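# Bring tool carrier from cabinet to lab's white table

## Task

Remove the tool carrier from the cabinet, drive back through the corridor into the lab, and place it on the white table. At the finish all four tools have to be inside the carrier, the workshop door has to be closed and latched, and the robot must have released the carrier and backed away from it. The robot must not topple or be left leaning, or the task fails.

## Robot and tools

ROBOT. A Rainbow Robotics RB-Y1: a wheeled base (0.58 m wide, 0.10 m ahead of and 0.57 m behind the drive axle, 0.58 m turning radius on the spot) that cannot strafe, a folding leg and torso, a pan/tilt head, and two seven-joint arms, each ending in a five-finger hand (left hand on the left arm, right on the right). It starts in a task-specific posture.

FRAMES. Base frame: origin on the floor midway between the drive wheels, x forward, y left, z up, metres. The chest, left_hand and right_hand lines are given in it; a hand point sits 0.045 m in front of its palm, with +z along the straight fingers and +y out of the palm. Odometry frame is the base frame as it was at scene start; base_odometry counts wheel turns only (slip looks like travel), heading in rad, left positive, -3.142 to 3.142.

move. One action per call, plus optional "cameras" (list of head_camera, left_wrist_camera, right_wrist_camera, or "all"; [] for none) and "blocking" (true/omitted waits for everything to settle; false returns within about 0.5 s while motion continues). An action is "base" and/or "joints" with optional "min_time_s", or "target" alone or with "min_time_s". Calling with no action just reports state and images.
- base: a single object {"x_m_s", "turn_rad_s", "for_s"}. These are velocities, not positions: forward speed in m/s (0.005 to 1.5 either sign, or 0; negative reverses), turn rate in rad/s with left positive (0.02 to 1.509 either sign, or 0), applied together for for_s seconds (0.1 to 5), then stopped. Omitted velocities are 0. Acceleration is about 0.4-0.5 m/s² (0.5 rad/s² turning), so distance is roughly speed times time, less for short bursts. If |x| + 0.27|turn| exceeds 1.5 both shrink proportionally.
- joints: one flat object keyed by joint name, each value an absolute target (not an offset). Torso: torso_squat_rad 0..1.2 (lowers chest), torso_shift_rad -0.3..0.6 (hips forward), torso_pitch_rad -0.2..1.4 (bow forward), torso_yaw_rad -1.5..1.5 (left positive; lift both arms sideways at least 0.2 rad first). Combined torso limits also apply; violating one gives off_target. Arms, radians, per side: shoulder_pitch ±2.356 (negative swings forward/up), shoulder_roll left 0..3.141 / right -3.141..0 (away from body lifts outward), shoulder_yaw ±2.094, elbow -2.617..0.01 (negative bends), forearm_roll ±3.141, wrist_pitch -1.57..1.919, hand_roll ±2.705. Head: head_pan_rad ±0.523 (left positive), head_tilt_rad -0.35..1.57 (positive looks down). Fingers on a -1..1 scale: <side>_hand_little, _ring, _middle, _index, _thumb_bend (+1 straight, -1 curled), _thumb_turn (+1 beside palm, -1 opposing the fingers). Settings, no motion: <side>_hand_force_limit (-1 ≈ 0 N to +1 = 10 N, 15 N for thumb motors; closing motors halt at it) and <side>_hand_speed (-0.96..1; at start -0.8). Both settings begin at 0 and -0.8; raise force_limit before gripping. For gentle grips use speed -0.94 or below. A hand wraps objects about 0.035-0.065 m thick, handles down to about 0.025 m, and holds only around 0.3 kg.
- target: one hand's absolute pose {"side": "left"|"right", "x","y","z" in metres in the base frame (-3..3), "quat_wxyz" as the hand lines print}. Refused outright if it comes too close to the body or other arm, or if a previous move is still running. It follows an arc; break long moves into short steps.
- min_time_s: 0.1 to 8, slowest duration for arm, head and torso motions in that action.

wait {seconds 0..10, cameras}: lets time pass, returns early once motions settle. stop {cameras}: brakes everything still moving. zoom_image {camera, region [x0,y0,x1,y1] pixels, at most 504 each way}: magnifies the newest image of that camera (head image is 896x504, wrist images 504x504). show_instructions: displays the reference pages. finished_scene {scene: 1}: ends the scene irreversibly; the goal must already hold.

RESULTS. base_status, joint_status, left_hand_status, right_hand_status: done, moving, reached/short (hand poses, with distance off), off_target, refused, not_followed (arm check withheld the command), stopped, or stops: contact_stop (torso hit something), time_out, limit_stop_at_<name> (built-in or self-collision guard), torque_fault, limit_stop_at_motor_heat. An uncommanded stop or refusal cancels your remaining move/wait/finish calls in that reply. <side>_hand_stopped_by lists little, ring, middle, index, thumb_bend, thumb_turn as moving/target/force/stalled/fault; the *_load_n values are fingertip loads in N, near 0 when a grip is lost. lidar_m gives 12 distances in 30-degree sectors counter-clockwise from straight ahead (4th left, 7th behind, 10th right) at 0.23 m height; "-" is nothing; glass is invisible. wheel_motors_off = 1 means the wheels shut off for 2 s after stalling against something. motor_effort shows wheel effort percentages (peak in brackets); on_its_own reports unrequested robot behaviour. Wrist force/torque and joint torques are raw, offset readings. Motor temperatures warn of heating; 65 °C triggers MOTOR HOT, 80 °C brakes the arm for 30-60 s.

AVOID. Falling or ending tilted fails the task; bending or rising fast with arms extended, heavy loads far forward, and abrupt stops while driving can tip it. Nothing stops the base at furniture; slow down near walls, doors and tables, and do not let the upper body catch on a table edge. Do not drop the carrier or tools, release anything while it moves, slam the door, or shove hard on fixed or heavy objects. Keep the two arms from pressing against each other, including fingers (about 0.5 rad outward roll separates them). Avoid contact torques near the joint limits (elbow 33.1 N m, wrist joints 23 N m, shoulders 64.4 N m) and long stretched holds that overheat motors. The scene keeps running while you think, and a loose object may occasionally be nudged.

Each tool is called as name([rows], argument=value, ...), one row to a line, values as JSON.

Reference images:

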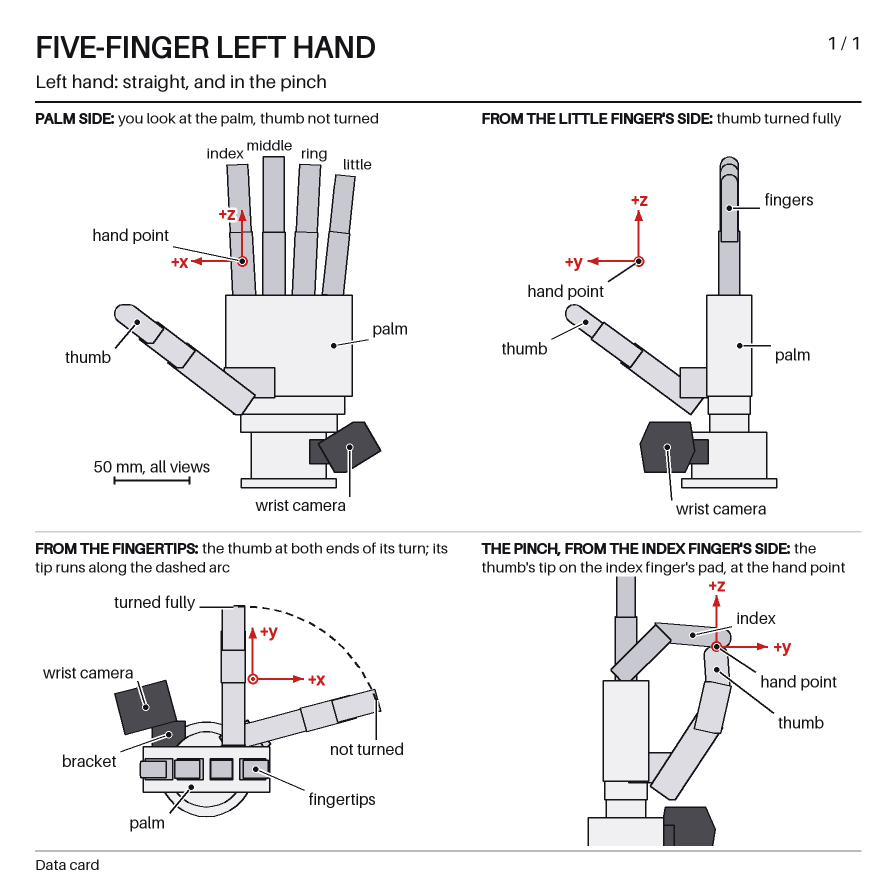

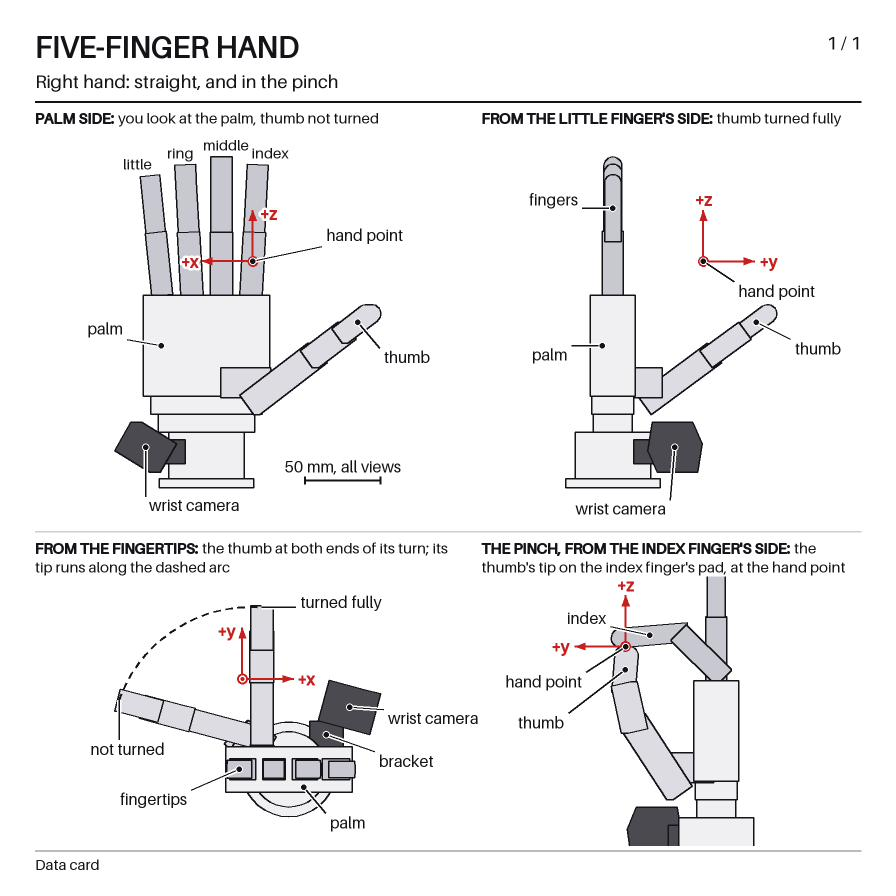

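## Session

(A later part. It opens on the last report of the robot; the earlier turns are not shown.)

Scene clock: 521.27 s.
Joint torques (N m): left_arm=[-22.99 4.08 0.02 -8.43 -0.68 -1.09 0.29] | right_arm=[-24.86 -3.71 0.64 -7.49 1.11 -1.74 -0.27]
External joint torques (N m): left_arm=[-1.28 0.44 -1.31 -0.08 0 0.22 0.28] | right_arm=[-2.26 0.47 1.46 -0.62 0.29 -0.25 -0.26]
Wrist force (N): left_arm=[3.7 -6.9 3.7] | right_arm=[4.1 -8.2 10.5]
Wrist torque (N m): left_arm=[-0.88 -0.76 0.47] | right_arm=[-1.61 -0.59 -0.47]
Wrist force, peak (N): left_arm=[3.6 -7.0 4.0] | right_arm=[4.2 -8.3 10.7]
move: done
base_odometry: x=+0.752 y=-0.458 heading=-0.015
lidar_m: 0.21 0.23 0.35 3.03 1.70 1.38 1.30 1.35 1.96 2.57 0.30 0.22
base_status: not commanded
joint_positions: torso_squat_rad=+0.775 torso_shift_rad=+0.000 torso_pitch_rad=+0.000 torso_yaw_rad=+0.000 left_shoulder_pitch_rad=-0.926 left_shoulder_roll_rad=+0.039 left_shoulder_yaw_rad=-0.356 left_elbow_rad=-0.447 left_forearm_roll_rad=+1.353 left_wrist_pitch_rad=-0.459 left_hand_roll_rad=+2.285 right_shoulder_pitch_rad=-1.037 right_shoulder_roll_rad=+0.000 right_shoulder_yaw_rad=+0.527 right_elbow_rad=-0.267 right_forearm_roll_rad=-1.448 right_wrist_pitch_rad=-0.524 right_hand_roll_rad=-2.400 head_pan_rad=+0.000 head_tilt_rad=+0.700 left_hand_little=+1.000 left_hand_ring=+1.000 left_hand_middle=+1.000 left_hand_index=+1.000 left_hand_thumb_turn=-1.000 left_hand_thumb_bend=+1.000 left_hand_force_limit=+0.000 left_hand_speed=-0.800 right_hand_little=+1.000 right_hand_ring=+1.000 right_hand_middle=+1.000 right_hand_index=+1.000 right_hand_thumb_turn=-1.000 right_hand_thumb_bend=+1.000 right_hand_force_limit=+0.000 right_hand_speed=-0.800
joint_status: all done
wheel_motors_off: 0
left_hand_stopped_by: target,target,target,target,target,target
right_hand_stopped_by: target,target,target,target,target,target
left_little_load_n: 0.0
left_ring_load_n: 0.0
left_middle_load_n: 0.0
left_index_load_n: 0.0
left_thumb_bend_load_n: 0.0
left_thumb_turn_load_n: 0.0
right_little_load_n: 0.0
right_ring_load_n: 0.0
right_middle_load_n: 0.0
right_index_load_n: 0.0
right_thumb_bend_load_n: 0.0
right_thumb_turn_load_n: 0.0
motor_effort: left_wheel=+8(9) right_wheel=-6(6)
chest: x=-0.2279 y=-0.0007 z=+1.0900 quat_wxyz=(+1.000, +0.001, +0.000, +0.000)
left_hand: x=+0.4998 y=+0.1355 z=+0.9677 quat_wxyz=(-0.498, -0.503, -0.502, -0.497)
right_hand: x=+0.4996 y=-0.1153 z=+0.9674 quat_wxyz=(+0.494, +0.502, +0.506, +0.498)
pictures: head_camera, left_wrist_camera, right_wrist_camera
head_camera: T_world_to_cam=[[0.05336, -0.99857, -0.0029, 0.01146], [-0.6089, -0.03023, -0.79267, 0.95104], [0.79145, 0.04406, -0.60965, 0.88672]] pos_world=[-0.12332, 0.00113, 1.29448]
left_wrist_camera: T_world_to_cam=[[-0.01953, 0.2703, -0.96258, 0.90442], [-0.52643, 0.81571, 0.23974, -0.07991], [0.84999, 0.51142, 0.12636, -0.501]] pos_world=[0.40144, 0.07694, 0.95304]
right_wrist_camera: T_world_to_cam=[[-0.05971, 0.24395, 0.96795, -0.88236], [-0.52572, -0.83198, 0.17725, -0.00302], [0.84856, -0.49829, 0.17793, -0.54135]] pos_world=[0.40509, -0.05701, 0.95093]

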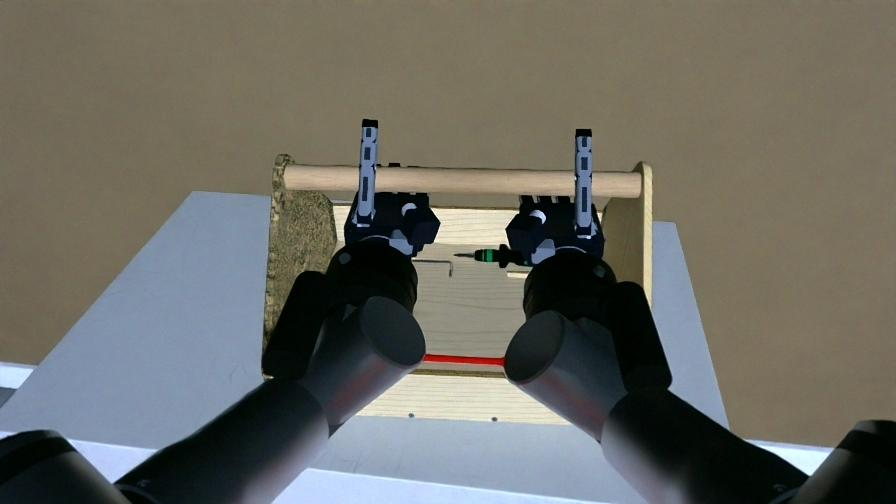

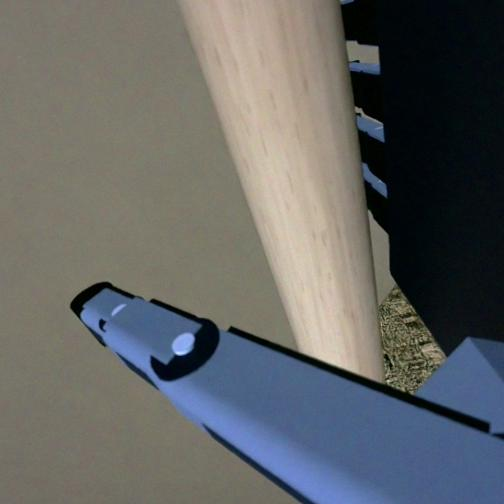

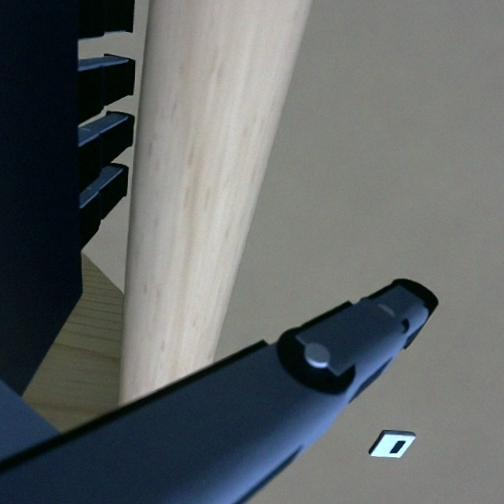

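move(base={"x_m_s": 0.03, "for_s": 0.25})

move(joints={"torso_squat_rad": 0.76}, min_time_s=1.5, cameras=["left_wrist_camera", "right_wrist_camera"])

move(joints={"left_hand_force_limit": -0.4, "right_hand_force_limit": -0.4, "left_hand_speed": -0.8, "right_hand_speed": -0.8, "left_hand_little": -1, "left_hand_ring": -1, "left_hand_middle": -1, "left_hand_index": -1, "right_hand_little": -1, "right_hand_ring": -1, "right_hand_middle": -1, "right_hand_index": -1}, cameras=["left_wrist_camera", "right_wrist_camera", "head_camera"])

Scene clock: 528.33 s.
Joint torques (N m): left_arm=[-22.69 4.02 0.11 -8.52 -0.62 -1.16 0.35] | right_arm=[-25.55 -3.97 0.74 -7.09 1.01 -1.87 -0.26]
External joint torques (N m): left_arm=[-0.98 0.38 -1.23 -0.17 0.07 0.16 0.34] | right_arm=[-2.95 0.21 1.56 -0.21 0.19 -0.38 -0.25]
Wrist force (N): left_arm=[3.3 -6.7 3.8] | right_arm=[4.0 -8.2 10.4]
Wrist torque (N m): left_arm=[-0.89 -0.72 0.46] | right_arm=[-1.61 -0.58 -0.48]
Wrist force, peak (N): left_arm=[3.9 -7.1 4.0] | right_arm=[4.1 -8.7 10.7]
move: done
base_odometry: x=+0.760 y=-0.458 heading=-0.014
lidar_m: 0.20 0.23 0.33 3.03 1.69 1.39 1.31 1.36 1.99 2.54 0.28 0.22
base_status: done (sent for 0.27 of 0.27 s)
joint_positions: torso_squat_rad=+0.775 torso_shift_rad=+0.000 torso_pitch_rad=+0.000 torso_yaw_rad=+0.000 left_shoulder_pitch_rad=-0.926 left_shoulder_roll_rad=+0.039 left_shoulder_yaw_rad=-0.356 left_elbow_rad=-0.447 left_forearm_roll_rad=+1.353 left_wrist_pitch_rad=-0.459 left_hand_roll_rad=+2.285 right_shoulder_pitch_rad=-1.037 right_shoulder_roll_rad=+0.000 right_shoulder_yaw_rad=+0.527 right_elbow_rad=-0.267 right_forearm_roll_rad=-1.448 right_wrist_pitch_rad=-0.524 right_hand_roll_rad=-2.400 head_pan_rad=+0.000 head_tilt_rad=+0.700 left_hand_little=+1.000 left_hand_ring=+1.000 left_hand_middle=+1.000 left_hand_index=+1.000 left_hand_thumb_turn=-1.000 left_hand_thumb_bend=+1.000 left_hand_force_limit=+0.000 left_hand_speed=-0.800 right_hand_little=+1.000 right_hand_ring=+1.000 right_hand_middle=+1.000 right_hand_index=+1.000 right_hand_thumb_turn=-1.000 right_hand_thumb_bend=+1.000 right_hand_force_limit=+0.000 right_hand_speed=-0.800
joint_status: not commanded
wheel_motors_off: 0
left_hand_stopped_by: target,target,target,target,target,target
right_hand_stopped_by: target,target,target,target,target,target
left_little_load_n: 0.0
left_ring_load_n: 0.0
left_middle_load_n: 0.0
left_index_load_n: 0.0
left_thumb_bend_load_n: 0.0
left_thumb_turn_load_n: 0.0
right_little_load_n: 0.0
right_ring_load_n: 0.0
right_middle_load_n: 0.0
right_index_load_n: 0.0
right_thumb_bend_load_n: 0.0
right_thumb_turn_load_n: 0.0
motor_effort: left_wheel=+3(28) right_wheel=-4(10)
chest: x=-0.2280 y=-0.0007 z=+1.0900 quat_wxyz=(+1.000, +0.001, +0.000, +0.000)
left_hand: x=+0.4998 y=+0.1355 z=+0.9678 quat_wxyz=(-0.498, -0.503, -0.502, -0.497)
right_hand: x=+0.4996 y=-0.1153 z=+0.9675 quat_wxyz=(+0.494, +0.502, +0.506, +0.498)
pictures: none

Scene clock: 530.13 s.
Joint torques (N m): left_arm=[-22.94 3.84 0.34 -8.43 -0.57 -1.05 0.31] | right_arm=[-25.55 -3.12 0.44 -7.32 1.19 -1.73 -0.08]
External joint torques (N m): left_arm=[-1.23 0.19 -1 -0.08 0.12 0.26 0.3] | right_arm=[-2.95 1.05 1.26 -0.44 0.36 -0.24 -0.07]
Wrist force (N): left_arm=[3.3 -6.9 3.6] | right_arm=[4.2 -8.3 10.5]
Wrist torque (N m): left_arm=[-0.89 -0.71 0.49] | right_arm=[-1.63 -0.60 -0.46]
Wrist force, peak (N): left_arm=[3.4 -7.1 3.8] | right_arm=[4.2 -8.4 10.5]
move: done
base_odometry: x=+0.760 y=-0.458 heading=-0.014
lidar_m: 0.20 0.22 0.32 3.03 1.71 1.38 1.31 1.37 1.98 2.53 0.27 0.21
base_status: not commanded
joint_positions: torso_squat_rad=+0.760 torso_shift_rad=+0.000 torso_pitch_rad=+0.000 torso_yaw_rad=+0.000 left_shoulder_pitch_rad=-0.926 left_shoulder_roll_rad=+0.039 left_shoulder_yaw_rad=-0.356 left_elbow_rad=-0.447 left_forearm_roll_rad=+1.353 left_wrist_pitch_rad=-0.459 left_hand_roll_rad=+2.285 right_shoulder_pitch_rad=-1.037 right_shoulder_roll_rad=+0.000 right_shoulder_yaw_rad=+0.527 right_elbow_rad=-0.267 right_forearm_roll_rad=-1.448 right_wrist_pitch_rad=-0.524 right_hand_roll_rad=-2.400 head_pan_rad=+0.000 head_tilt_rad=+0.700 left_hand_little=+1.000 left_hand_ring=+1.000 left_hand_middle=+1.000 left_hand_index=+1.000 left_hand_thumb_turn=-1.000 left_hand_thumb_bend=+1.000 left_hand_force_limit=+0.000 left_hand_speed=-0.800 right_hand_little=+1.000 right_hand_ring=+1.000 right_hand_middle=+1.000 right_hand_index=+1.000 right_hand_thumb_turn=-1.000 right_hand_thumb_bend=+1.000 right_hand_force_limit=+0.000 right_hand_speed=-0.800
joint_status: all done
wheel_motors_off: 0
left_hand_stopped_by: target,target,target,target,target,target
right_hand_stopped_by: target,target,target,target,target,target
left_little_load_n: 0.0
left_ring_load_n: 0.0
left_middle_load_n: 0.0
left_index_load_n: 0.0
left_thumb_bend_load_n: 0.0
left_thumb_turn_load_n: 0.0
right_little_load_n: 0.0
right_ring_load_n: 0.0
right_middle_load_n: 0.0
right_index_load_n: 0.0
right_thumb_bend_load_n: 0.0
right_thumb_turn_load_n: 0.0
motor_effort: left_wheel=+5(5) right_wheel=-4(4)
chest: x=-0.2279 y=-0.0007 z=+1.0973 quat_wxyz=(+1.000, +0.001, +0.000, +0.000)
left_hand: x=+0.4998 y=+0.1355 z=+0.9750 quat_wxyz=(-0.498, -0.503, -0.502, -0.497)
right_hand: x=+0.4996 y=-0.1153 z=+0.9747 quat_wxyz=(+0.494, +0.502, +0.506, +0.498)
left_wrist_camera: T_world_to_cam=[[-0.01946, 0.27024, -0.9626, 0.91144], [-0.52637, 0.81578, 0.23966, -0.08162], [0.85003, 0.51134, 0.12637, -0.50194]] pos_world=[0.40144, 0.07694, 0.96034]
right_wrist_camera: T_world_to_cam=[[-0.05971, 0.24395, 0.96795, -0.88942], [-0.52572, -0.83198, 0.17725, -0.00431], [0.84856, -0.49829, 0.17793, -0.54265]] pos_world=[0.40509, -0.05701, 0.95823]

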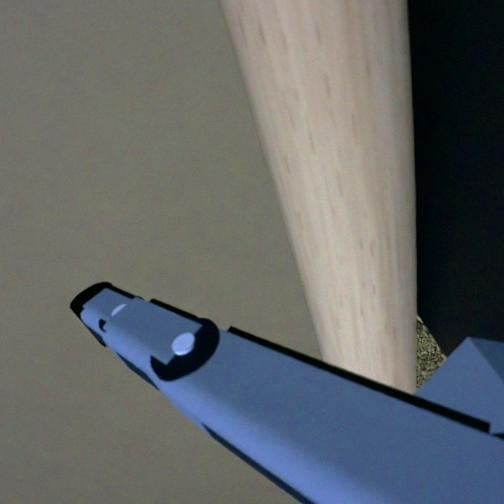

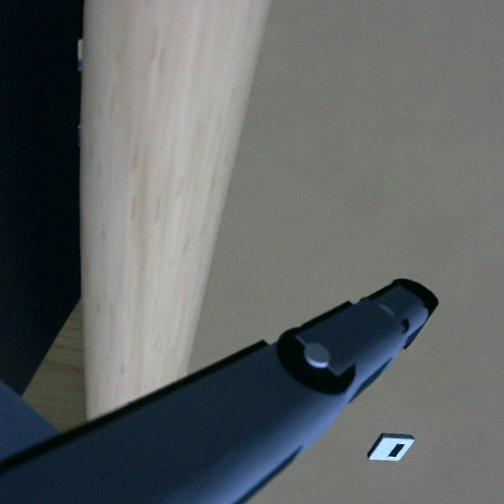

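Scene clock: 534.07 s.
Joint torques (N m): left_arm=[-22.22 4.11 0.37 -7.98 -0.88 -0.98 -0.36] | right_arm=[-22.88 -2.78 0.58 -6.17 0.7 -0.91 -0.17]
External joint torques (N m): left_arm=[-0.54 0.48 -0.97 0.35 -0.21 0.32 -0.37] | right_arm=[-0.29 1.4 1.41 0.69 -0.11 0.56 -0.17]
Wrist force (N): left_arm=[3.4 -4.6 9.5] | right_arm=[3.6 -4.0 10.6]
Wrist torque (N m): left_arm=[-0.66 -0.13 -0.46] | right_arm=[-1.48 -0.58 -0.44]
Wrist force, peak (N): left_arm=[2.9 -4.8 11.4] | right_arm=[4.4 -5.8 19.0]
move: off_target
base_odometry: x=+0.760 y=-0.458 heading=-0.014
lidar_m: 0.20 0.23 0.33 3.03 1.69 1.39 1.32 1.37 1.96 2.53 0.28 0.21
base_status: not commanded
joint_positions: torso_squat_rad=+0.760 torso_shift_rad=+0.000 torso_pitch_rad=+0.000 torso_yaw_rad=+0.000 left_shoulder_pitch_rad=-0.926 left_shoulder_roll_rad=+0.039 left_shoulder_yaw_rad=-0.356 left_elbow_rad=-0.447 left_forearm_roll_rad=+1.353 left_wrist_pitch_rad=-0.459 left_hand_roll_rad=+2.285 right_shoulder_pitch_rad=-1.038 right_shoulder_roll_rad=+0.000 right_shoulder_yaw_rad=+0.527 right_elbow_rad=-0.267 right_forearm_roll_rad=-1.448 right_wrist_pitch_rad=-0.524 right_hand_roll_rad=-2.400 head_pan_rad=+0.000 head_tilt_rad=+0.700 left_hand_little=-0.939 left_hand_ring=-0.939 left_hand_middle=-0.957 left_hand_index=-0.975 left_hand_thumb_turn=-1.000 left_hand_thumb_bend=+1.000 left_hand_force_limit=-0.400 left_hand_speed=-0.800 right_hand_little=-0.792 right_hand_ring=-0.811 right_hand_middle=-0.829 right_hand_index=-0.848 right_hand_thumb_turn=-1.000 right_hand_thumb_bend=+1.000 right_hand_force_limit=-0.400 right_hand_speed=-0.800
joint_status: left_hand_little off_target (ended at -0.939, target -1.000); left_hand_ring off_target (ended at -0.939, target -1.000); left_hand_middle off_target (ended at -0.957, target -1.000); left_hand_index off_target (ended at -0.975, target -1.000); right_hand_little off_target (ended at -0.792, target -1.000); right_hand_ring off_target (ended at -0.811, target -1.000); right_hand_middle off_target (ended at -0.829, target -1.000); right_hand_index off_target (ended at -0.848, target -1.000); the others done
wheel_motors_off: 0
left_hand_stopped_by: force,force,force,force,target,target
right_hand_stopped_by: force,force,force,force,target,target
left_little_load_n: 4.5
left_ring_load_n: 5.0
left_middle_load_n: 6.0
left_index_load_n: 9.5
left_thumb_bend_load_n: 0.0
left_thumb_turn_load_n: 0.0
right_little_load_n: 0.0
right_ring_load_n: -0.5
right_middle_load_n: 0.0
right_index_load_n: 2.0
right_thumb_bend_load_n: 0.0
right_thumb_turn_load_n: 0.0
motor_effort: left_wheel=+3(5) right_wheel=-4(4)
chest: x=-0.2279 y=-0.0007 z=+1.0973 quat_wxyz=(+1.000, +0.001, +0.000, +0.000)
left_hand: x=+0.4998 y=+0.1355 z=+0.9752 quat_wxyz=(-0.498, -0.503, -0.502, -0.497)
right_hand: x=+0.4997 y=-0.1152 z=+0.9754 quat_wxyz=(+0.494, +0.502, +0.506, +0.498)
pictures: head_camera, left_wrist_camera, right_wrist_camera
head_camera: T_world_to_cam=[[0.05335, -0.99857, -0.0029, 0.01148], [-0.60879, -0.03023, -0.79275, 0.95695], [0.79153, 0.04406, -0.60954, 0.89104]] pos_world=[-0.12332, 0.00113, 1.30178]
left_wrist_camera: T_world_to_cam=[[-0.01908, 0.27, -0.96267, 0.9116], [-0.52641, 0.81587, 0.23926, -0.08118], [0.85002, 0.51133, 0.12657, -0.50209]] pos_world=[0.40144, 0.07684, 0.96054]
right_wrist_camera: T_world_to_cam=[[-0.06081, 0.24388, 0.9679, -0.88953], [-0.52569, -0.83213, 0.17665, -0.00373], [0.8485, -0.49807, 0.17881, -0.5436]] pos_world=[0.40519, -0.05691, 0.95884]

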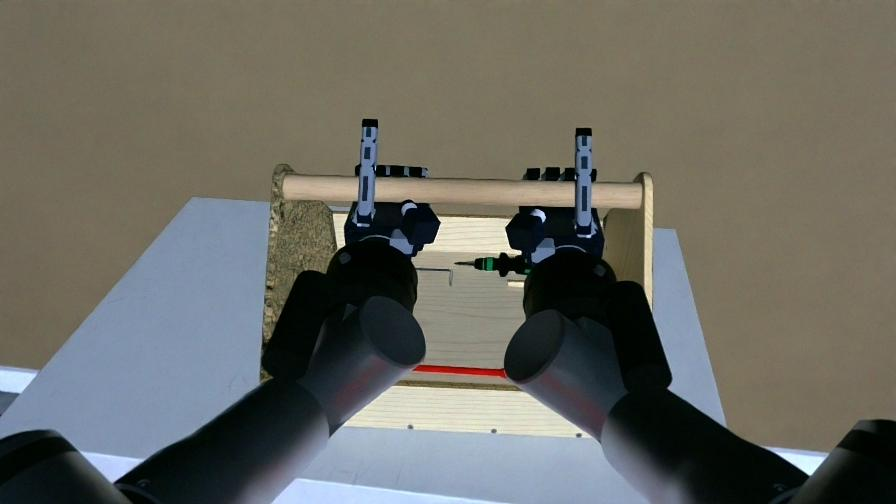

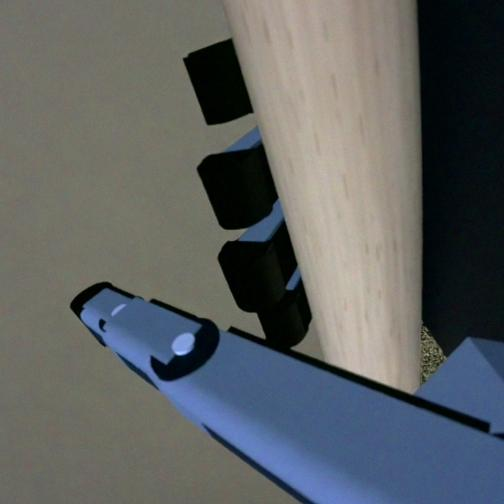

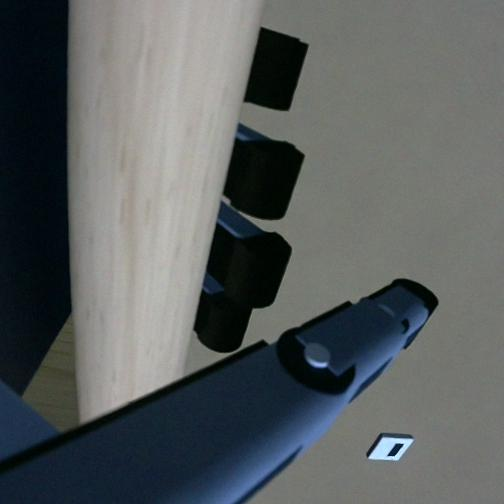

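move(joints={"torso_squat_rad": 0.7}, min_time_s=2.5, cameras=["all"])

Scene clock: 539.20 s.
Joint torques (N m): left_arm=[-28.34 6.17 0.48 -11.76 -1.42 -2.95 -0.56] | right_arm=[-30.1 -5.7 0.77 -9.25 1.58 -3.71 -0.06]
External joint torques (N m): left_arm=[-6.68 2.56 -0.85 -3.43 -0.75 -1.65 -0.57] | right_arm=[-7.54 -1.55 1.58 -2.4 0.76 -2.24 -0.05]
Wrist force (N): left_arm=[1.1 -15.5 3.2] | right_arm=[6.3 -17.7 11.0]
Wrist torque (N m): left_arm=[-1.18 -0.72 0.38] | right_arm=[-2.09 -0.65 -0.31]
Wrist force, peak (N): left_arm=[-0.2 -18.1 4.0] | right_arm=[6.6 -17.8 11.3]
move: done
base_odometry: x=+0.760 y=-0.458 heading=-0.014
lidar_m: 0.20 0.22 0.33 3.02 1.68 1.37 1.31 1.37 1.98 2.54 0.28 0.21
base_status: not commanded
joint_positions: torso_squat_rad=+0.700 torso_shift_rad=+0.000 torso_pitch_rad=+0.001 torso_yaw_rad=+0.000 left_shoulder_pitch_rad=-0.925 left_shoulder_roll_rad=+0.039 left_shoulder_yaw_rad=-0.356 left_elbow_rad=-0.446 left_forearm_roll_rad=+1.353 left_wrist_pitch_rad=-0.459 left_hand_roll_rad=+2.285 right_shoulder_pitch_rad=-1.036 right_shoulder_roll_rad=+0.000 right_shoulder_yaw_rad=+0.527 right_elbow_rad=-0.267 right_forearm_roll_rad=-1.448 right_wrist_pitch_rad=-0.523 right_hand_roll_rad=-2.400 head_pan_rad=+0.000 head_tilt_rad=+0.700 left_hand_little=-0.940 left_hand_ring=-0.940 left_hand_middle=-0.958 left_hand_index=-0.975 left_hand_thumb_turn=-1.000 left_hand_thumb_bend=+1.000 left_hand_force_limit=-0.400 left_hand_speed=-0.800 right_hand_little=-0.792 right_hand_ring=-0.811 right_hand_middle=-0.829 right_hand_index=-0.848 right_hand_thumb_turn=-1.000 right_hand_thumb_bend=+1.000 right_hand_force_limit=-0.400 right_hand_speed=-0.800
joint_status: all done
wheel_motors_off: 0
left_hand_stopped_by: force,force,force,force,target,target
right_hand_stopped_by: force,force,force,force,target,target
left_little_load_n: 0.0
left_ring_load_n: 0.0
left_middle_load_n: 1.5
left_index_load_n: 7.0
left_thumb_bend_load_n: 0.0
left_thumb_turn_load_n: 0.0
right_little_load_n: 0.0
right_ring_load_n: 0.0
right_middle_load_n: 0.0
right_index_load_n: 0.0
right_thumb_bend_load_n: -0.5
right_thumb_turn_load_n: 0.0
motor_effort: left_wheel=+3(5) right_wheel=-4(4)
chest: x=-0.2275 y=-0.0007 z=+1.1253 quat_wxyz=(+1.000, +0.001, +0.000, +0.000)
left_hand: x=+0.4998 y=+0.1355 z=+1.0010 quat_wxyz=(-0.497, -0.504, -0.503, -0.496)
right_hand: x=+0.4997 y=-0.1154 z=+1.0010 quat_wxyz=(+0.493, +0.503, +0.507, +0.497)
pictures: head_camera, left_wrist_camera, right_wrist_camera
head_camera: T_world_to_cam=[[0.05335, -0.99857, -0.00294, 0.01159], [-0.60947, -0.03023, -0.79223, 0.97867], [0.79101, 0.04406, -0.61022, 0.90855]] pos_world=[-0.12282, 0.00113, 1.32978]
left_wrist_camera: T_world_to_cam=[[-0.0226, 0.26996, -0.96261, 0.93805], [-0.52565, 0.81581, 0.24113, -0.08966], [0.8504, 0.51144, 0.12347, -0.50255]] pos_world=[0.40144, 0.07694, 0.98665]
right_wrist_camera: T_world_to_cam=[[-0.05719, 0.24384, 0.96813, -0.91634], [-0.52526, -0.83201, 0.17853, -0.01051], [0.84902, -0.4983, 0.17566, -0.54546]] pos_world=[0.40518, -0.05711, 0.98483]

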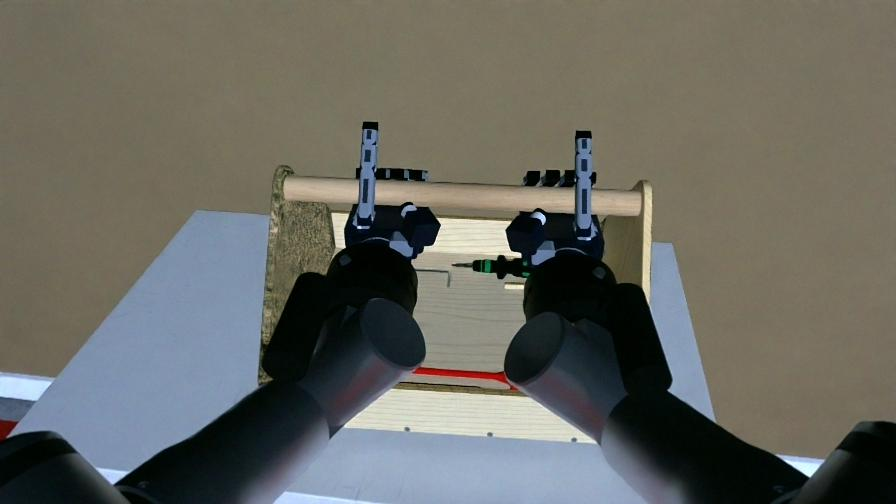

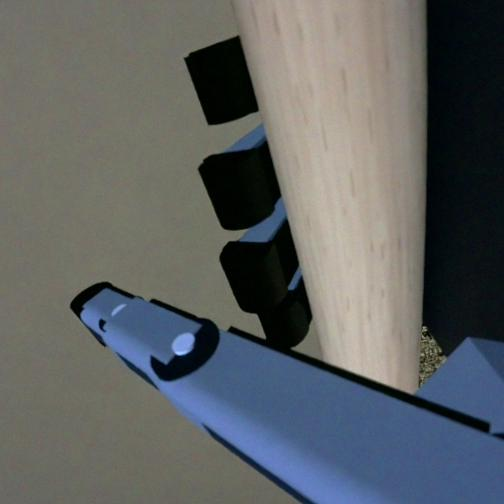

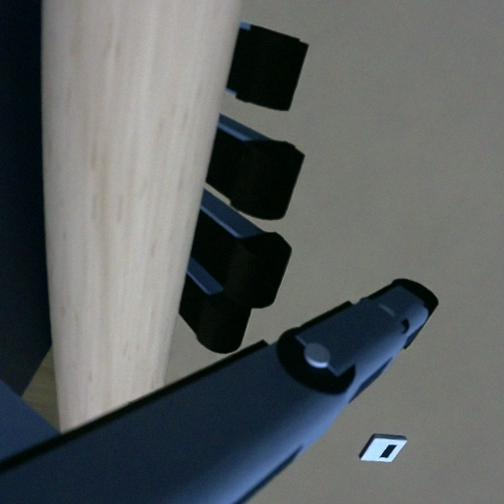

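move(joints={"left_hand_speed": -0.94, "right_hand_speed": -0.94, "left_hand_little": -0.99, "left_hand_ring": -0.99, "left_hand_middle": -0.99, "right_hand_little": -0.99, "right_hand_ring": -0.99, "right_hand_middle": -0.99, "right_hand_index": -0.99, "torso_squat_rad": 0.6}, min_time_s=3, cameras=["all"])

Scene clock: 547.37 s.
Joint torques (N m): left_arm=[-28.27 6.52 0.33 -11.35 -1.44 -2.8 -0.6] | right_arm=[-31.12 -5.5 0.72 -9.77 2.12 -3.81 0.44]
External joint torques (N m): left_arm=[-6.62 2.91 -1 -3.02 -0.77 -1.5 -0.61] | right_arm=[-8.57 -1.35 1.54 -2.91 1.31 -2.34 0.45]
Wrist force (N): left_arm=[0.5 -15.8 1.6] | right_arm=[6.6 -17.5 13.1]
Wrist torque (N m): left_arm=[-1.27 -0.69 -0.19] | right_arm=[-2.00 -1.14 0.29]
Wrist force, peak (N): left_arm=[1.3 -16.3 3.2] | right_arm=[6.5 -17.6 13.5]
move: off_target
base_odometry: x=+0.760 y=-0.458 heading=-0.014
lidar_m: 0.20 0.22 0.32 3.02 1.70 1.39 1.31 1.36 1.98 2.54 0.28 0.21
base_status: not commanded
joint_positions: torso_squat_rad=+0.600 torso_shift_rad=+0.000 torso_pitch_rad=+0.001 torso_yaw_rad=+0.000 left_shoulder_pitch_rad=-0.925 left_shoulder_roll_rad=+0.039 left_shoulder_yaw_rad=-0.356 left_elbow_rad=-0.446 left_forearm_roll_rad=+1.353 left_wrist_pitch_rad=-0.459 left_hand_roll_rad=+2.285 right_shoulder_pitch_rad=-1.036 right_shoulder_roll_rad=+0.000 right_shoulder_yaw_rad=+0.527 right_elbow_rad=-0.266 right_forearm_roll_rad=-1.449 right_wrist_pitch_rad=-0.523 right_hand_roll_rad=-2.400 head_pan_rad=+0.000 head_tilt_rad=+0.700 left_hand_little=-0.967 left_hand_ring=-0.961 left_hand_middle=-0.962 left_hand_index=-0.975 left_hand_thumb_turn=-1.000 left_hand_thumb_bend=+1.000 left_hand_force_limit=-0.400 left_hand_speed=-0.940 right_hand_little=-0.904 right_hand_ring=-0.911 right_hand_middle=-0.930 right_hand_index=-0.954 right_hand_thumb_turn=-1.000 right_hand_thumb_bend=+1.000 right_hand_force_limit=-0.400 right_hand_speed=-0.940
joint_status: left_hand_little off_target (ended at -0.967, target -0.990); left_hand_ring off_target (ended at -0.961, target -0.990); left_hand_middle off_target (ended at -0.962, target -0.990); right_hand_little off_target (ended at -0.904, target -0.990); right_hand_ring off_target (ended at -0.911, target -0.990); right_hand_middle off_target (ended at -0.930, target -0.990); right_hand_index off_target (ended at -0.954, target -0.990); the others done
wheel_motors_off: 0
left_hand_stopped_by: force,force,force,force,target,target
right_hand_stopped_by: force,force,force,force,target,target
left_little_load_n: 2.0
left_ring_load_n: 3.0
left_middle_load_n: 1.5
left_index_load_n: 6.0
left_thumb_bend_load_n: 0.0
left_thumb_turn_load_n: 0.0
right_little_load_n: 4.0
right_ring_load_n: 3.0
right_middle_load_n: 3.5
right_index_load_n: 4.0
right_thumb_bend_load_n: 0.0
right_thumb_turn_load_n: 0.0
motor_effort: left_wheel=+4(5) right_wheel=-4(4)
chest: x=-0.2275 y=-0.0007 z=+1.1677 quat_wxyz=(+1.000, +0.001, +0.000, +0.000)
left_hand: x=+0.4998 y=+0.1355 z=+1.0434 quat_wxyz=(-0.497, -0.504, -0.503, -0.496)
right_hand: x=+0.4996 y=-0.1155 z=+1.0431 quat_wxyz=(+0.493, +0.503, +0.507, +0.497)
pictures: head_camera, left_wrist_camera, right_wrist_camera
head_camera: T_world_to_cam=[[0.05335, -0.99857, -0.00294, 0.01171], [-0.60947, -0.03023, -0.79223, 1.01224], [0.79101, 0.04406, -0.61022, 0.93429]] pos_world=[-0.12272, 0.00113, 1.37208]
left_wrist_camera: T_world_to_cam=[[-0.02255, 0.26988, -0.96263, 0.97891], [-0.52565, 0.81584, 0.24104, -0.09971], [0.8504, 0.51144, 0.12347, -0.50774]] pos_world=[0.40144, 0.07684, 1.02905]
right_wrist_camera: T_world_to_cam=[[-0.05676, 0.24357, 0.96822, -0.95746], [-0.52521, -0.83204, 0.17852, -0.01819], [0.84908, -0.49838, 0.17515, -0.55235]] pos_world=[0.40508, -0.05721, 1.02703]

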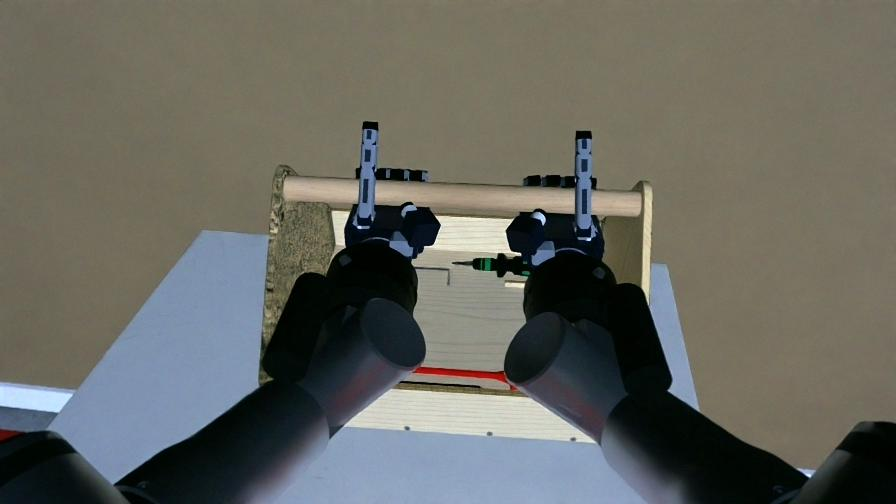

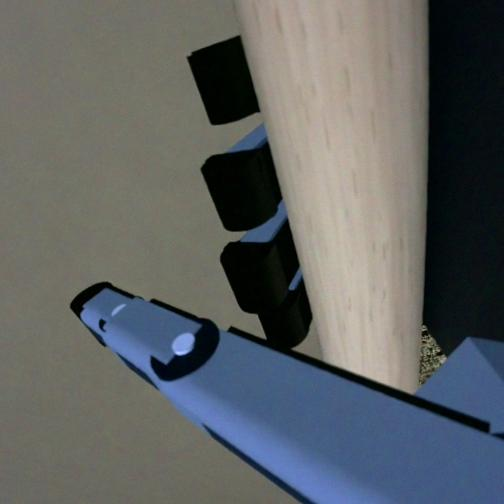

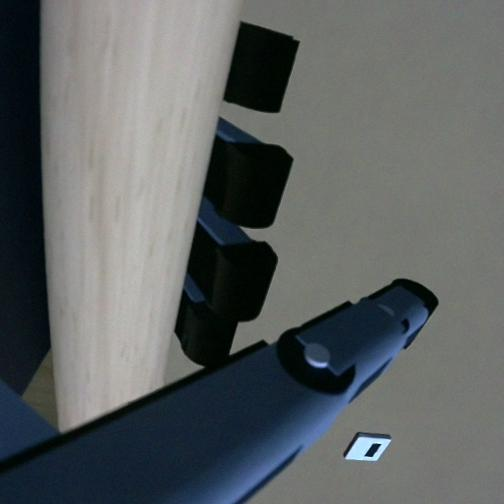

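move(base={"x_m_s": -0.2, "for_s": 2.8})

move(base={"turn_rad_s": -0.4, "for_s": 3.76}, joints={"head_tilt_rad": 0.45}, cameras=["head_camera"])

Scene clock: 561.97 s.
Joint torques (N m): left_arm=[-28.55 7.18 0.39 -11.34 -1.34 -2.65 -0.56] | right_arm=[-31.16 -6 0.98 -9.63 2.2 -3.42 0.66]
External joint torques (N m): left_arm=[-6.89 3.57 -0.94 -3.01 -0.66 -1.35 -0.57] | right_arm=[-8.61 -1.86 1.8 -2.77 1.38 -1.95 0.66]
Wrist force (N): left_arm=[1.4 -16.0 2.4] | right_arm=[6.1 -17.4 12.1]
Wrist torque (N m): left_arm=[-1.22 -0.64 -0.12] | right_arm=[-2.01 -1.05 0.26]
Wrist force, peak (N): left_arm=[0.7 -17.1 3.8] | right_arm=[7.1 -18.1 13.5]
move: done
base_odometry: x=+0.200 y=-0.450 heading=-0.013
lidar_m: 0.76 0.82 2.15 2.20 0.97 0.81 0.79 0.77 1.13 4.03 1.83 0.79
base_status: done (sent for 2.8 of 2.8 s)
joint_positions: torso_squat_rad=+0.600 torso_shift_rad=+0.000 torso_pitch_rad=+0.001 torso_yaw_rad=+0.000 left_shoulder_pitch_rad=-0.925 left_shoulder_roll_rad=+0.038 left_shoulder_yaw_rad=-0.356 left_elbow_rad=-0.446 left_forearm_roll_rad=+1.353 left_wrist_pitch_rad=-0.459 left_hand_roll_rad=+2.285 right_shoulder_pitch_rad=-1.035 right_shoulder_roll_rad=+0.000 right_shoulder_yaw_rad=+0.527 right_elbow_rad=-0.266 right_forearm_roll_rad=-1.449 right_wrist_pitch_rad=-0.523 right_hand_roll_rad=-2.400 head_pan_rad=+0.000 head_tilt_rad=+0.700 left_hand_little=-0.967 left_hand_ring=-0.961 left_hand_middle=-0.962 left_hand_index=-0.975 left_hand_thumb_turn=-1.000 left_hand_thumb_bend=+1.000 left_hand_force_limit=-0.400 left_hand_speed=-0.940 right_hand_little=-0.904 right_hand_ring=-0.911 right_hand_middle=-0.930 right_hand_index=-0.954 right_hand_thumb_turn=-1.000 right_hand_thumb_bend=+1.000 right_hand_force_limit=-0.400 right_hand_speed=-0.940
joint_status: not commanded
wheel_motors_off: 0
left_hand_stopped_by: force,force,force,force,target,target
right_hand_stopped_by: force,force,force,force,target,target
left_little_load_n: 2.0
left_ring_load_n: 3.0
left_middle_load_n: 1.5
left_index_load_n: 6.0
left_thumb_bend_load_n: 0.0
left_thumb_turn_load_n: 0.0
right_little_load_n: 4.0
right_ring_load_n: 3.0
right_middle_load_n: 3.0
right_index_load_n: 4.0
right_thumb_bend_load_n: 0.0
right_thumb_turn_load_n: 0.0
motor_effort: left_wheel=+14(35) right_wheel=-9(25)
chest: x=-0.2276 y=-0.0007 z=+1.1677 quat_wxyz=(+1.000, +0.001, +0.000, +0.000)
left_hand: x=+0.4997 y=+0.1354 z=+1.0435 quat_wxyz=(-0.497, -0.503, -0.503, -0.496)
right_hand: x=+0.4995 y=-0.1155 z=+1.0432 quat_wxyz=(+0.493, +0.503, +0.506, +0.497)
pictures: none

Scene clock: 566.90 s.
Joint torques (N m): left_arm=[-28.2 7.08 0.4 -11.28 -1.29 -2.73 -0.55] | right_arm=[-30.85 -6.26 0.29 -9.62 2.22 -3.53 0.35]
External joint torques (N m): left_arm=[-6.55 3.47 -0.93 -2.96 -0.62 -1.43 -0.56] | right_arm=[-8.3 -2.11 1.11 -2.77 1.41 -2.06 0.35]
Wrist force (N): left_arm=[1.4 -15.9 2.5] | right_arm=[6.2 -17.5 12.3]
Wrist torque (N m): left_arm=[-1.24 -0.66 -0.14] | right_arm=[-2.06 -1.05 0.29]
Wrist force, peak (N): left_arm=[1.7 -16.4 2.5] | right_arm=[6.9 -18.0 12.8]
move: done
base_odometry: x=+0.200 y=-0.450 heading=-1.519
lidar_m: 3.66 1.75 0.78 0.76 0.85 2.29 1.90 0.97 0.80 0.74 0.77 1.19
base_status: done (sent for 3.77 of 3.77 s)
joint_positions: torso_squat_rad=+0.600 torso_shift_rad=+0.000 torso_pitch_rad=+0.001 torso_yaw_rad=+0.000 left_shoulder_pitch_rad=-0.925 left_shoulder_roll_rad=+0.038 left_shoulder_yaw_rad=-0.356 left_elbow_rad=-0.446 left_forearm_roll_rad=+1.353 left_wrist_pitch_rad=-0.459 left_hand_roll_rad=+2.285 right_shoulder_pitch_rad=-1.035 right_shoulder_roll_rad=+0.000 right_shoulder_yaw_rad=+0.527 right_elbow_rad=-0.266 right_forearm_roll_rad=-1.449 right_wrist_pitch_rad=-0.523 right_hand_roll_rad=-2.400 head_pan_rad=+0.000 head_tilt_rad=+0.450 left_hand_little=-0.967 left_hand_ring=-0.961 left_hand_middle=-0.962 left_hand_index=-0.975 left_hand_thumb_turn=-1.000 left_hand_thumb_bend=+1.000 left_hand_force_limit=-0.400 left_hand_speed=-0.940 right_hand_little=-0.904 right_hand_ring=-0.911 right_hand_middle=-0.930 right_hand_index=-0.954 right_hand_thumb_turn=-1.000 right_hand_thumb_bend=+1.000 right_hand_force_limit=-0.400 right_hand_speed=-0.940
joint_status: all done
wheel_motors_off: 0
left_hand_stopped_by: force,force,force,force,target,target
right_hand_stopped_by: force,force,force,force,target,target
left_little_load_n: 2.0
left_ring_load_n: 3.0
left_middle_load_n: 1.5
left_index_load_n: 6.0
left_thumb_bend_load_n: 0.0
left_thumb_turn_load_n: 0.0
right_little_load_n: 3.5
right_ring_load_n: 2.5
right_middle_load_n: 3.0
right_index_load_n: 4.0
right_thumb_bend_load_n: 0.0
right_thumb_turn_load_n: 0.0
motor_effort: left_wheel=+14(40) right_wheel=+2(29)
chest: x=-0.2276 y=-0.0007 z=+1.1677 quat_wxyz=(+1.000, +0.001, +0.000, +0.000)
left_hand: x=+0.4997 y=+0.1354 z=+1.0435 quat_wxyz=(-0.497, -0.504, -0.503, -0.496)
right_hand: x=+0.4995 y=-0.1155 z=+1.0432 quat_wxyz=(+0.493, +0.503, +0.506, +0.497)
head_camera: T_world_to_cam=[[0.0522, -0.99858, 0.01034, -0.00666], [-0.39439, -0.03012, -0.91845, 1.22896], [0.91746, 0.04386, -0.3954, 0.66665]] pos_world=[-0.12659, 0.00113, 1.3924]

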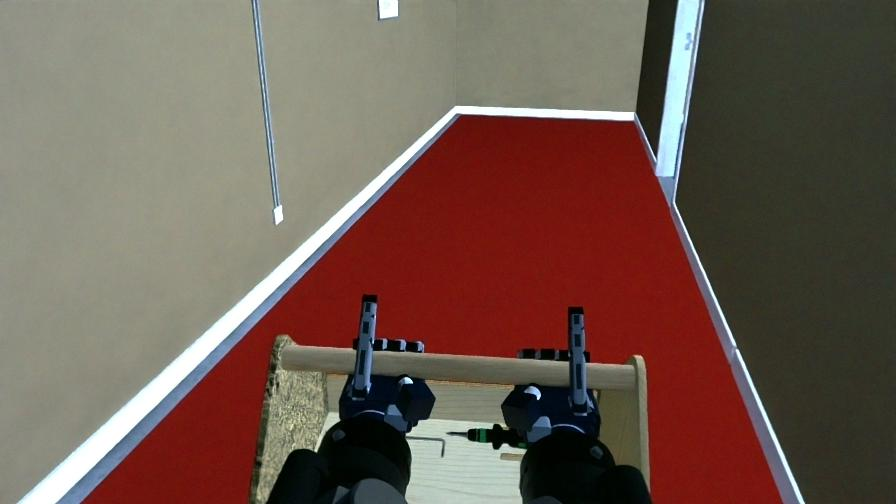

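move(base={"turn_rad_s": -0.2, "for_s": 0.4})

move(base={"x_m_s": 0.5, "for_s": 5.0}, cameras=["head_camera"])

Scene clock: 587.17 s.
Joint torques (N m): left_arm=[-28.41 6.77 0.62 -11.35 -1.46 -2.74 -0.57] | right_arm=[-31.3 -5.36 0.78 -9.57 2.25 -3.62 0.54]
External joint torques (N m): left_arm=[-6.75 3.17 -0.71 -3.03 -0.79 -1.44 -0.58] | right_arm=[-8.75 -1.21 1.6 -2.72 1.43 -2.15 0.54]
Wrist force (N): left_arm=[1.2 -15.7 2.5] | right_arm=[6.2 -17.4 12.3]
Wrist torque (N m): left_arm=[-1.19 -0.61 -0.16] | right_arm=[-2.04 -1.07 0.28]
Wrist force, peak (N): left_arm=[0.7 -16.5 2.4] | right_arm=[7.3 -18.0 12.8]
move: done
base_odometry: x=+0.200 y=-0.450 heading=-1.598
lidar_m: 3.49 1.89 0.78 0.77 0.82 2.08 2.34 0.97 0.82 0.79 0.76 1.09
base_status: done (sent for 0.4 of 0.4 s)
joint_positions: torso_squat_rad=+0.600 torso_shift_rad=+0.000 torso_pitch_rad=+0.001 torso_yaw_rad=+0.000 left_shoulder_pitch_rad=-0.925 left_shoulder_roll_rad=+0.038 left_shoulder_yaw_rad=-0.356 left_elbow_rad=-0.446 left_forearm_roll_rad=+1.353 left_wrist_pitch_rad=-0.459 left_hand_roll_rad=+2.285 right_shoulder_pitch_rad=-1.035 right_shoulder_roll_rad=+0.001 right_shoulder_yaw_rad=+0.527 right_elbow_rad=-0.266 right_forearm_roll_rad=-1.449 right_wrist_pitch_rad=-0.523 right_hand_roll_rad=-2.400 head_pan_rad=+0.000 head_tilt_rad=+0.450 left_hand_little=-0.967 left_hand_ring=-0.961 left_hand_middle=-0.962 left_hand_index=-0.975 left_hand_thumb_turn=-1.000 left_hand_thumb_bend=+1.000 left_hand_force_limit=-0.400 left_hand_speed=-0.940 right_hand_little=-0.904 right_hand_ring=-0.911 right_hand_middle=-0.930 right_hand_index=-0.954 right_hand_thumb_turn=-1.000 right_hand_thumb_bend=+1.000 right_hand_force_limit=-0.400 right_hand_speed=-0.940
joint_status: not commanded
wheel_motors_off: 0
left_hand_stopped_by: force,force,force,force,target,target
right_hand_stopped_by: force,force,force,force,target,target
left_little_load_n: 2.0
left_ring_load_n: 3.0
left_middle_load_n: 1.5
left_index_load_n: 6.0
left_thumb_bend_load_n: 0.0
left_thumb_turn_load_n: 0.0
right_little_load_n: 3.5
right_ring_load_n: 3.0
right_middle_load_n: 3.0
right_index_load_n: 4.0
right_thumb_bend_load_n: 0.0
right_thumb_turn_load_n: 0.0
motor_effort: left_wheel=+13(39) right_wheel=+2(15)
chest: x=-0.2276 y=-0.0007 z=+1.1677 quat_wxyz=(+1.000, +0.001, +0.000, +0.000)
left_hand: x=+0.4997 y=+0.1354 z=+1.0434 quat_wxyz=(-0.497, -0.504, -0.503, -0.496)
right_hand: x=+0.4995 y=-0.1154 z=+1.0432 quat_wxyz=(+0.493, +0.503, +0.507, +0.497)
pictures: none

Scene clock: 593.57 s.
Joint torques (N m): left_arm=[-28.5 7 0.44 -11.29 -1.42 -2.67 -0.53] | right_arm=[-31.04 -6.27 0.23 -9.24 2.3 -3.43 0.42]
External joint torques (N m): left_arm=[-6.85 3.39 -0.89 -2.96 -0.75 -1.37 -0.54] | right_arm=[-8.49 -2.12 1.04 -2.39 1.49 -1.96 0.43]
Wrist force (N): left_arm=[1.4 -15.6 3.0] | right_arm=[5.9 -17.5 12.3]
Wrist torque (N m): left_arm=[-1.29 -0.63 -0.17] | right_arm=[-2.11 -0.96 0.32]
Wrist force, peak (N): left_arm=[0.8 -17.3 3.3] | right_arm=[6.0 -18.2 13.4]
move: done
base_odometry: x=+0.130 y=-2.949 heading=-1.598
lidar_m: 4.05 1.68 1.28 1.25 1.33 1.88 3.05 1.15 0.87 0.84 0.90 1.28
base_status: done (sent for 5 of 5 s)
joint_positions: torso_squat_rad=+0.600 torso_shift_rad=+0.000 torso_pitch_rad=+0.001 torso_yaw_rad=+0.000 left_shoulder_pitch_rad=-0.925 left_shoulder_roll_rad=+0.038 left_shoulder_yaw_rad=-0.356 left_elbow_rad=-0.446 left_forearm_roll_rad=+1.353 left_wrist_pitch_rad=-0.459 left_hand_roll_rad=+2.285 right_shoulder_pitch_rad=-1.035 right_shoulder_roll_rad=+0.001 right_shoulder_yaw_rad=+0.527 right_elbow_rad=-0.266 right_forearm_roll_rad=-1.449 right_wrist_pitch_rad=-0.523 right_hand_roll_rad=-2.400 head_pan_rad=+0.000 head_tilt_rad=+0.450 left_hand_little=-0.967 left_hand_ring=-0.961 left_hand_middle=-0.962 left_hand_index=-0.975 left_hand_thumb_turn=-1.000 left_hand_thumb_bend=+1.000 left_hand_force_limit=-0.400 left_hand_speed=-0.940 right_hand_little=-0.904 right_hand_ring=-0.911 right_hand_middle=-0.930 right_hand_index=-0.954 right_hand_thumb_turn=-1.000 right_hand_thumb_bend=+1.000 right_hand_force_limit=-0.400 right_hand_speed=-0.940
joint_status: not commanded
wheel_motors_off: 0
left_hand_stopped_by: force,force,force,force,target,target
right_hand_stopped_by: force,force,force,force,target,target
left_little_load_n: 2.0
left_ring_load_n: 3.0
left_middle_load_n: 1.5
left_index_load_n: 6.0
left_thumb_bend_load_n: 0.0
left_thumb_turn_load_n: 0.0
right_little_load_n: 3.5
right_ring_load_n: 3.0
right_middle_load_n: 3.0
right_index_load_n: 4.0
right_thumb_bend_load_n: 0.0
right_thumb_turn_load_n: 0.0
motor_effort: left_wheel=-2(46) right_wheel=+3(37)
chest: x=-0.2275 y=-0.0007 z=+1.1677 quat_wxyz=(+1.000, +0.001, +0.000, +0.000)
left_hand: x=+0.4998 y=+0.1354 z=+1.0433 quat_wxyz=(-0.497, -0.504, -0.503, -0.496)
right_hand: x=+0.4996 y=-0.1154 z=+1.0431 quat_wxyz=(+0.493, +0.503, +0.507, +0.497)
head_camera: T_world_to_cam=[[0.05211, -0.99859, 0.01037, -0.00673], [-0.3946, -0.03013, -0.91836, 1.22889], [0.91738, 0.04376, -0.39561, 0.66675]] pos_world=[-0.12639, 0.00113, 1.3924]

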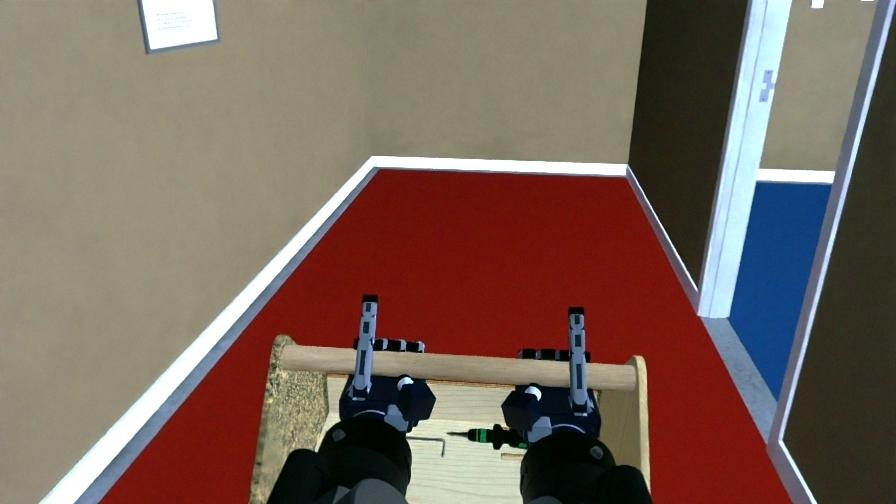

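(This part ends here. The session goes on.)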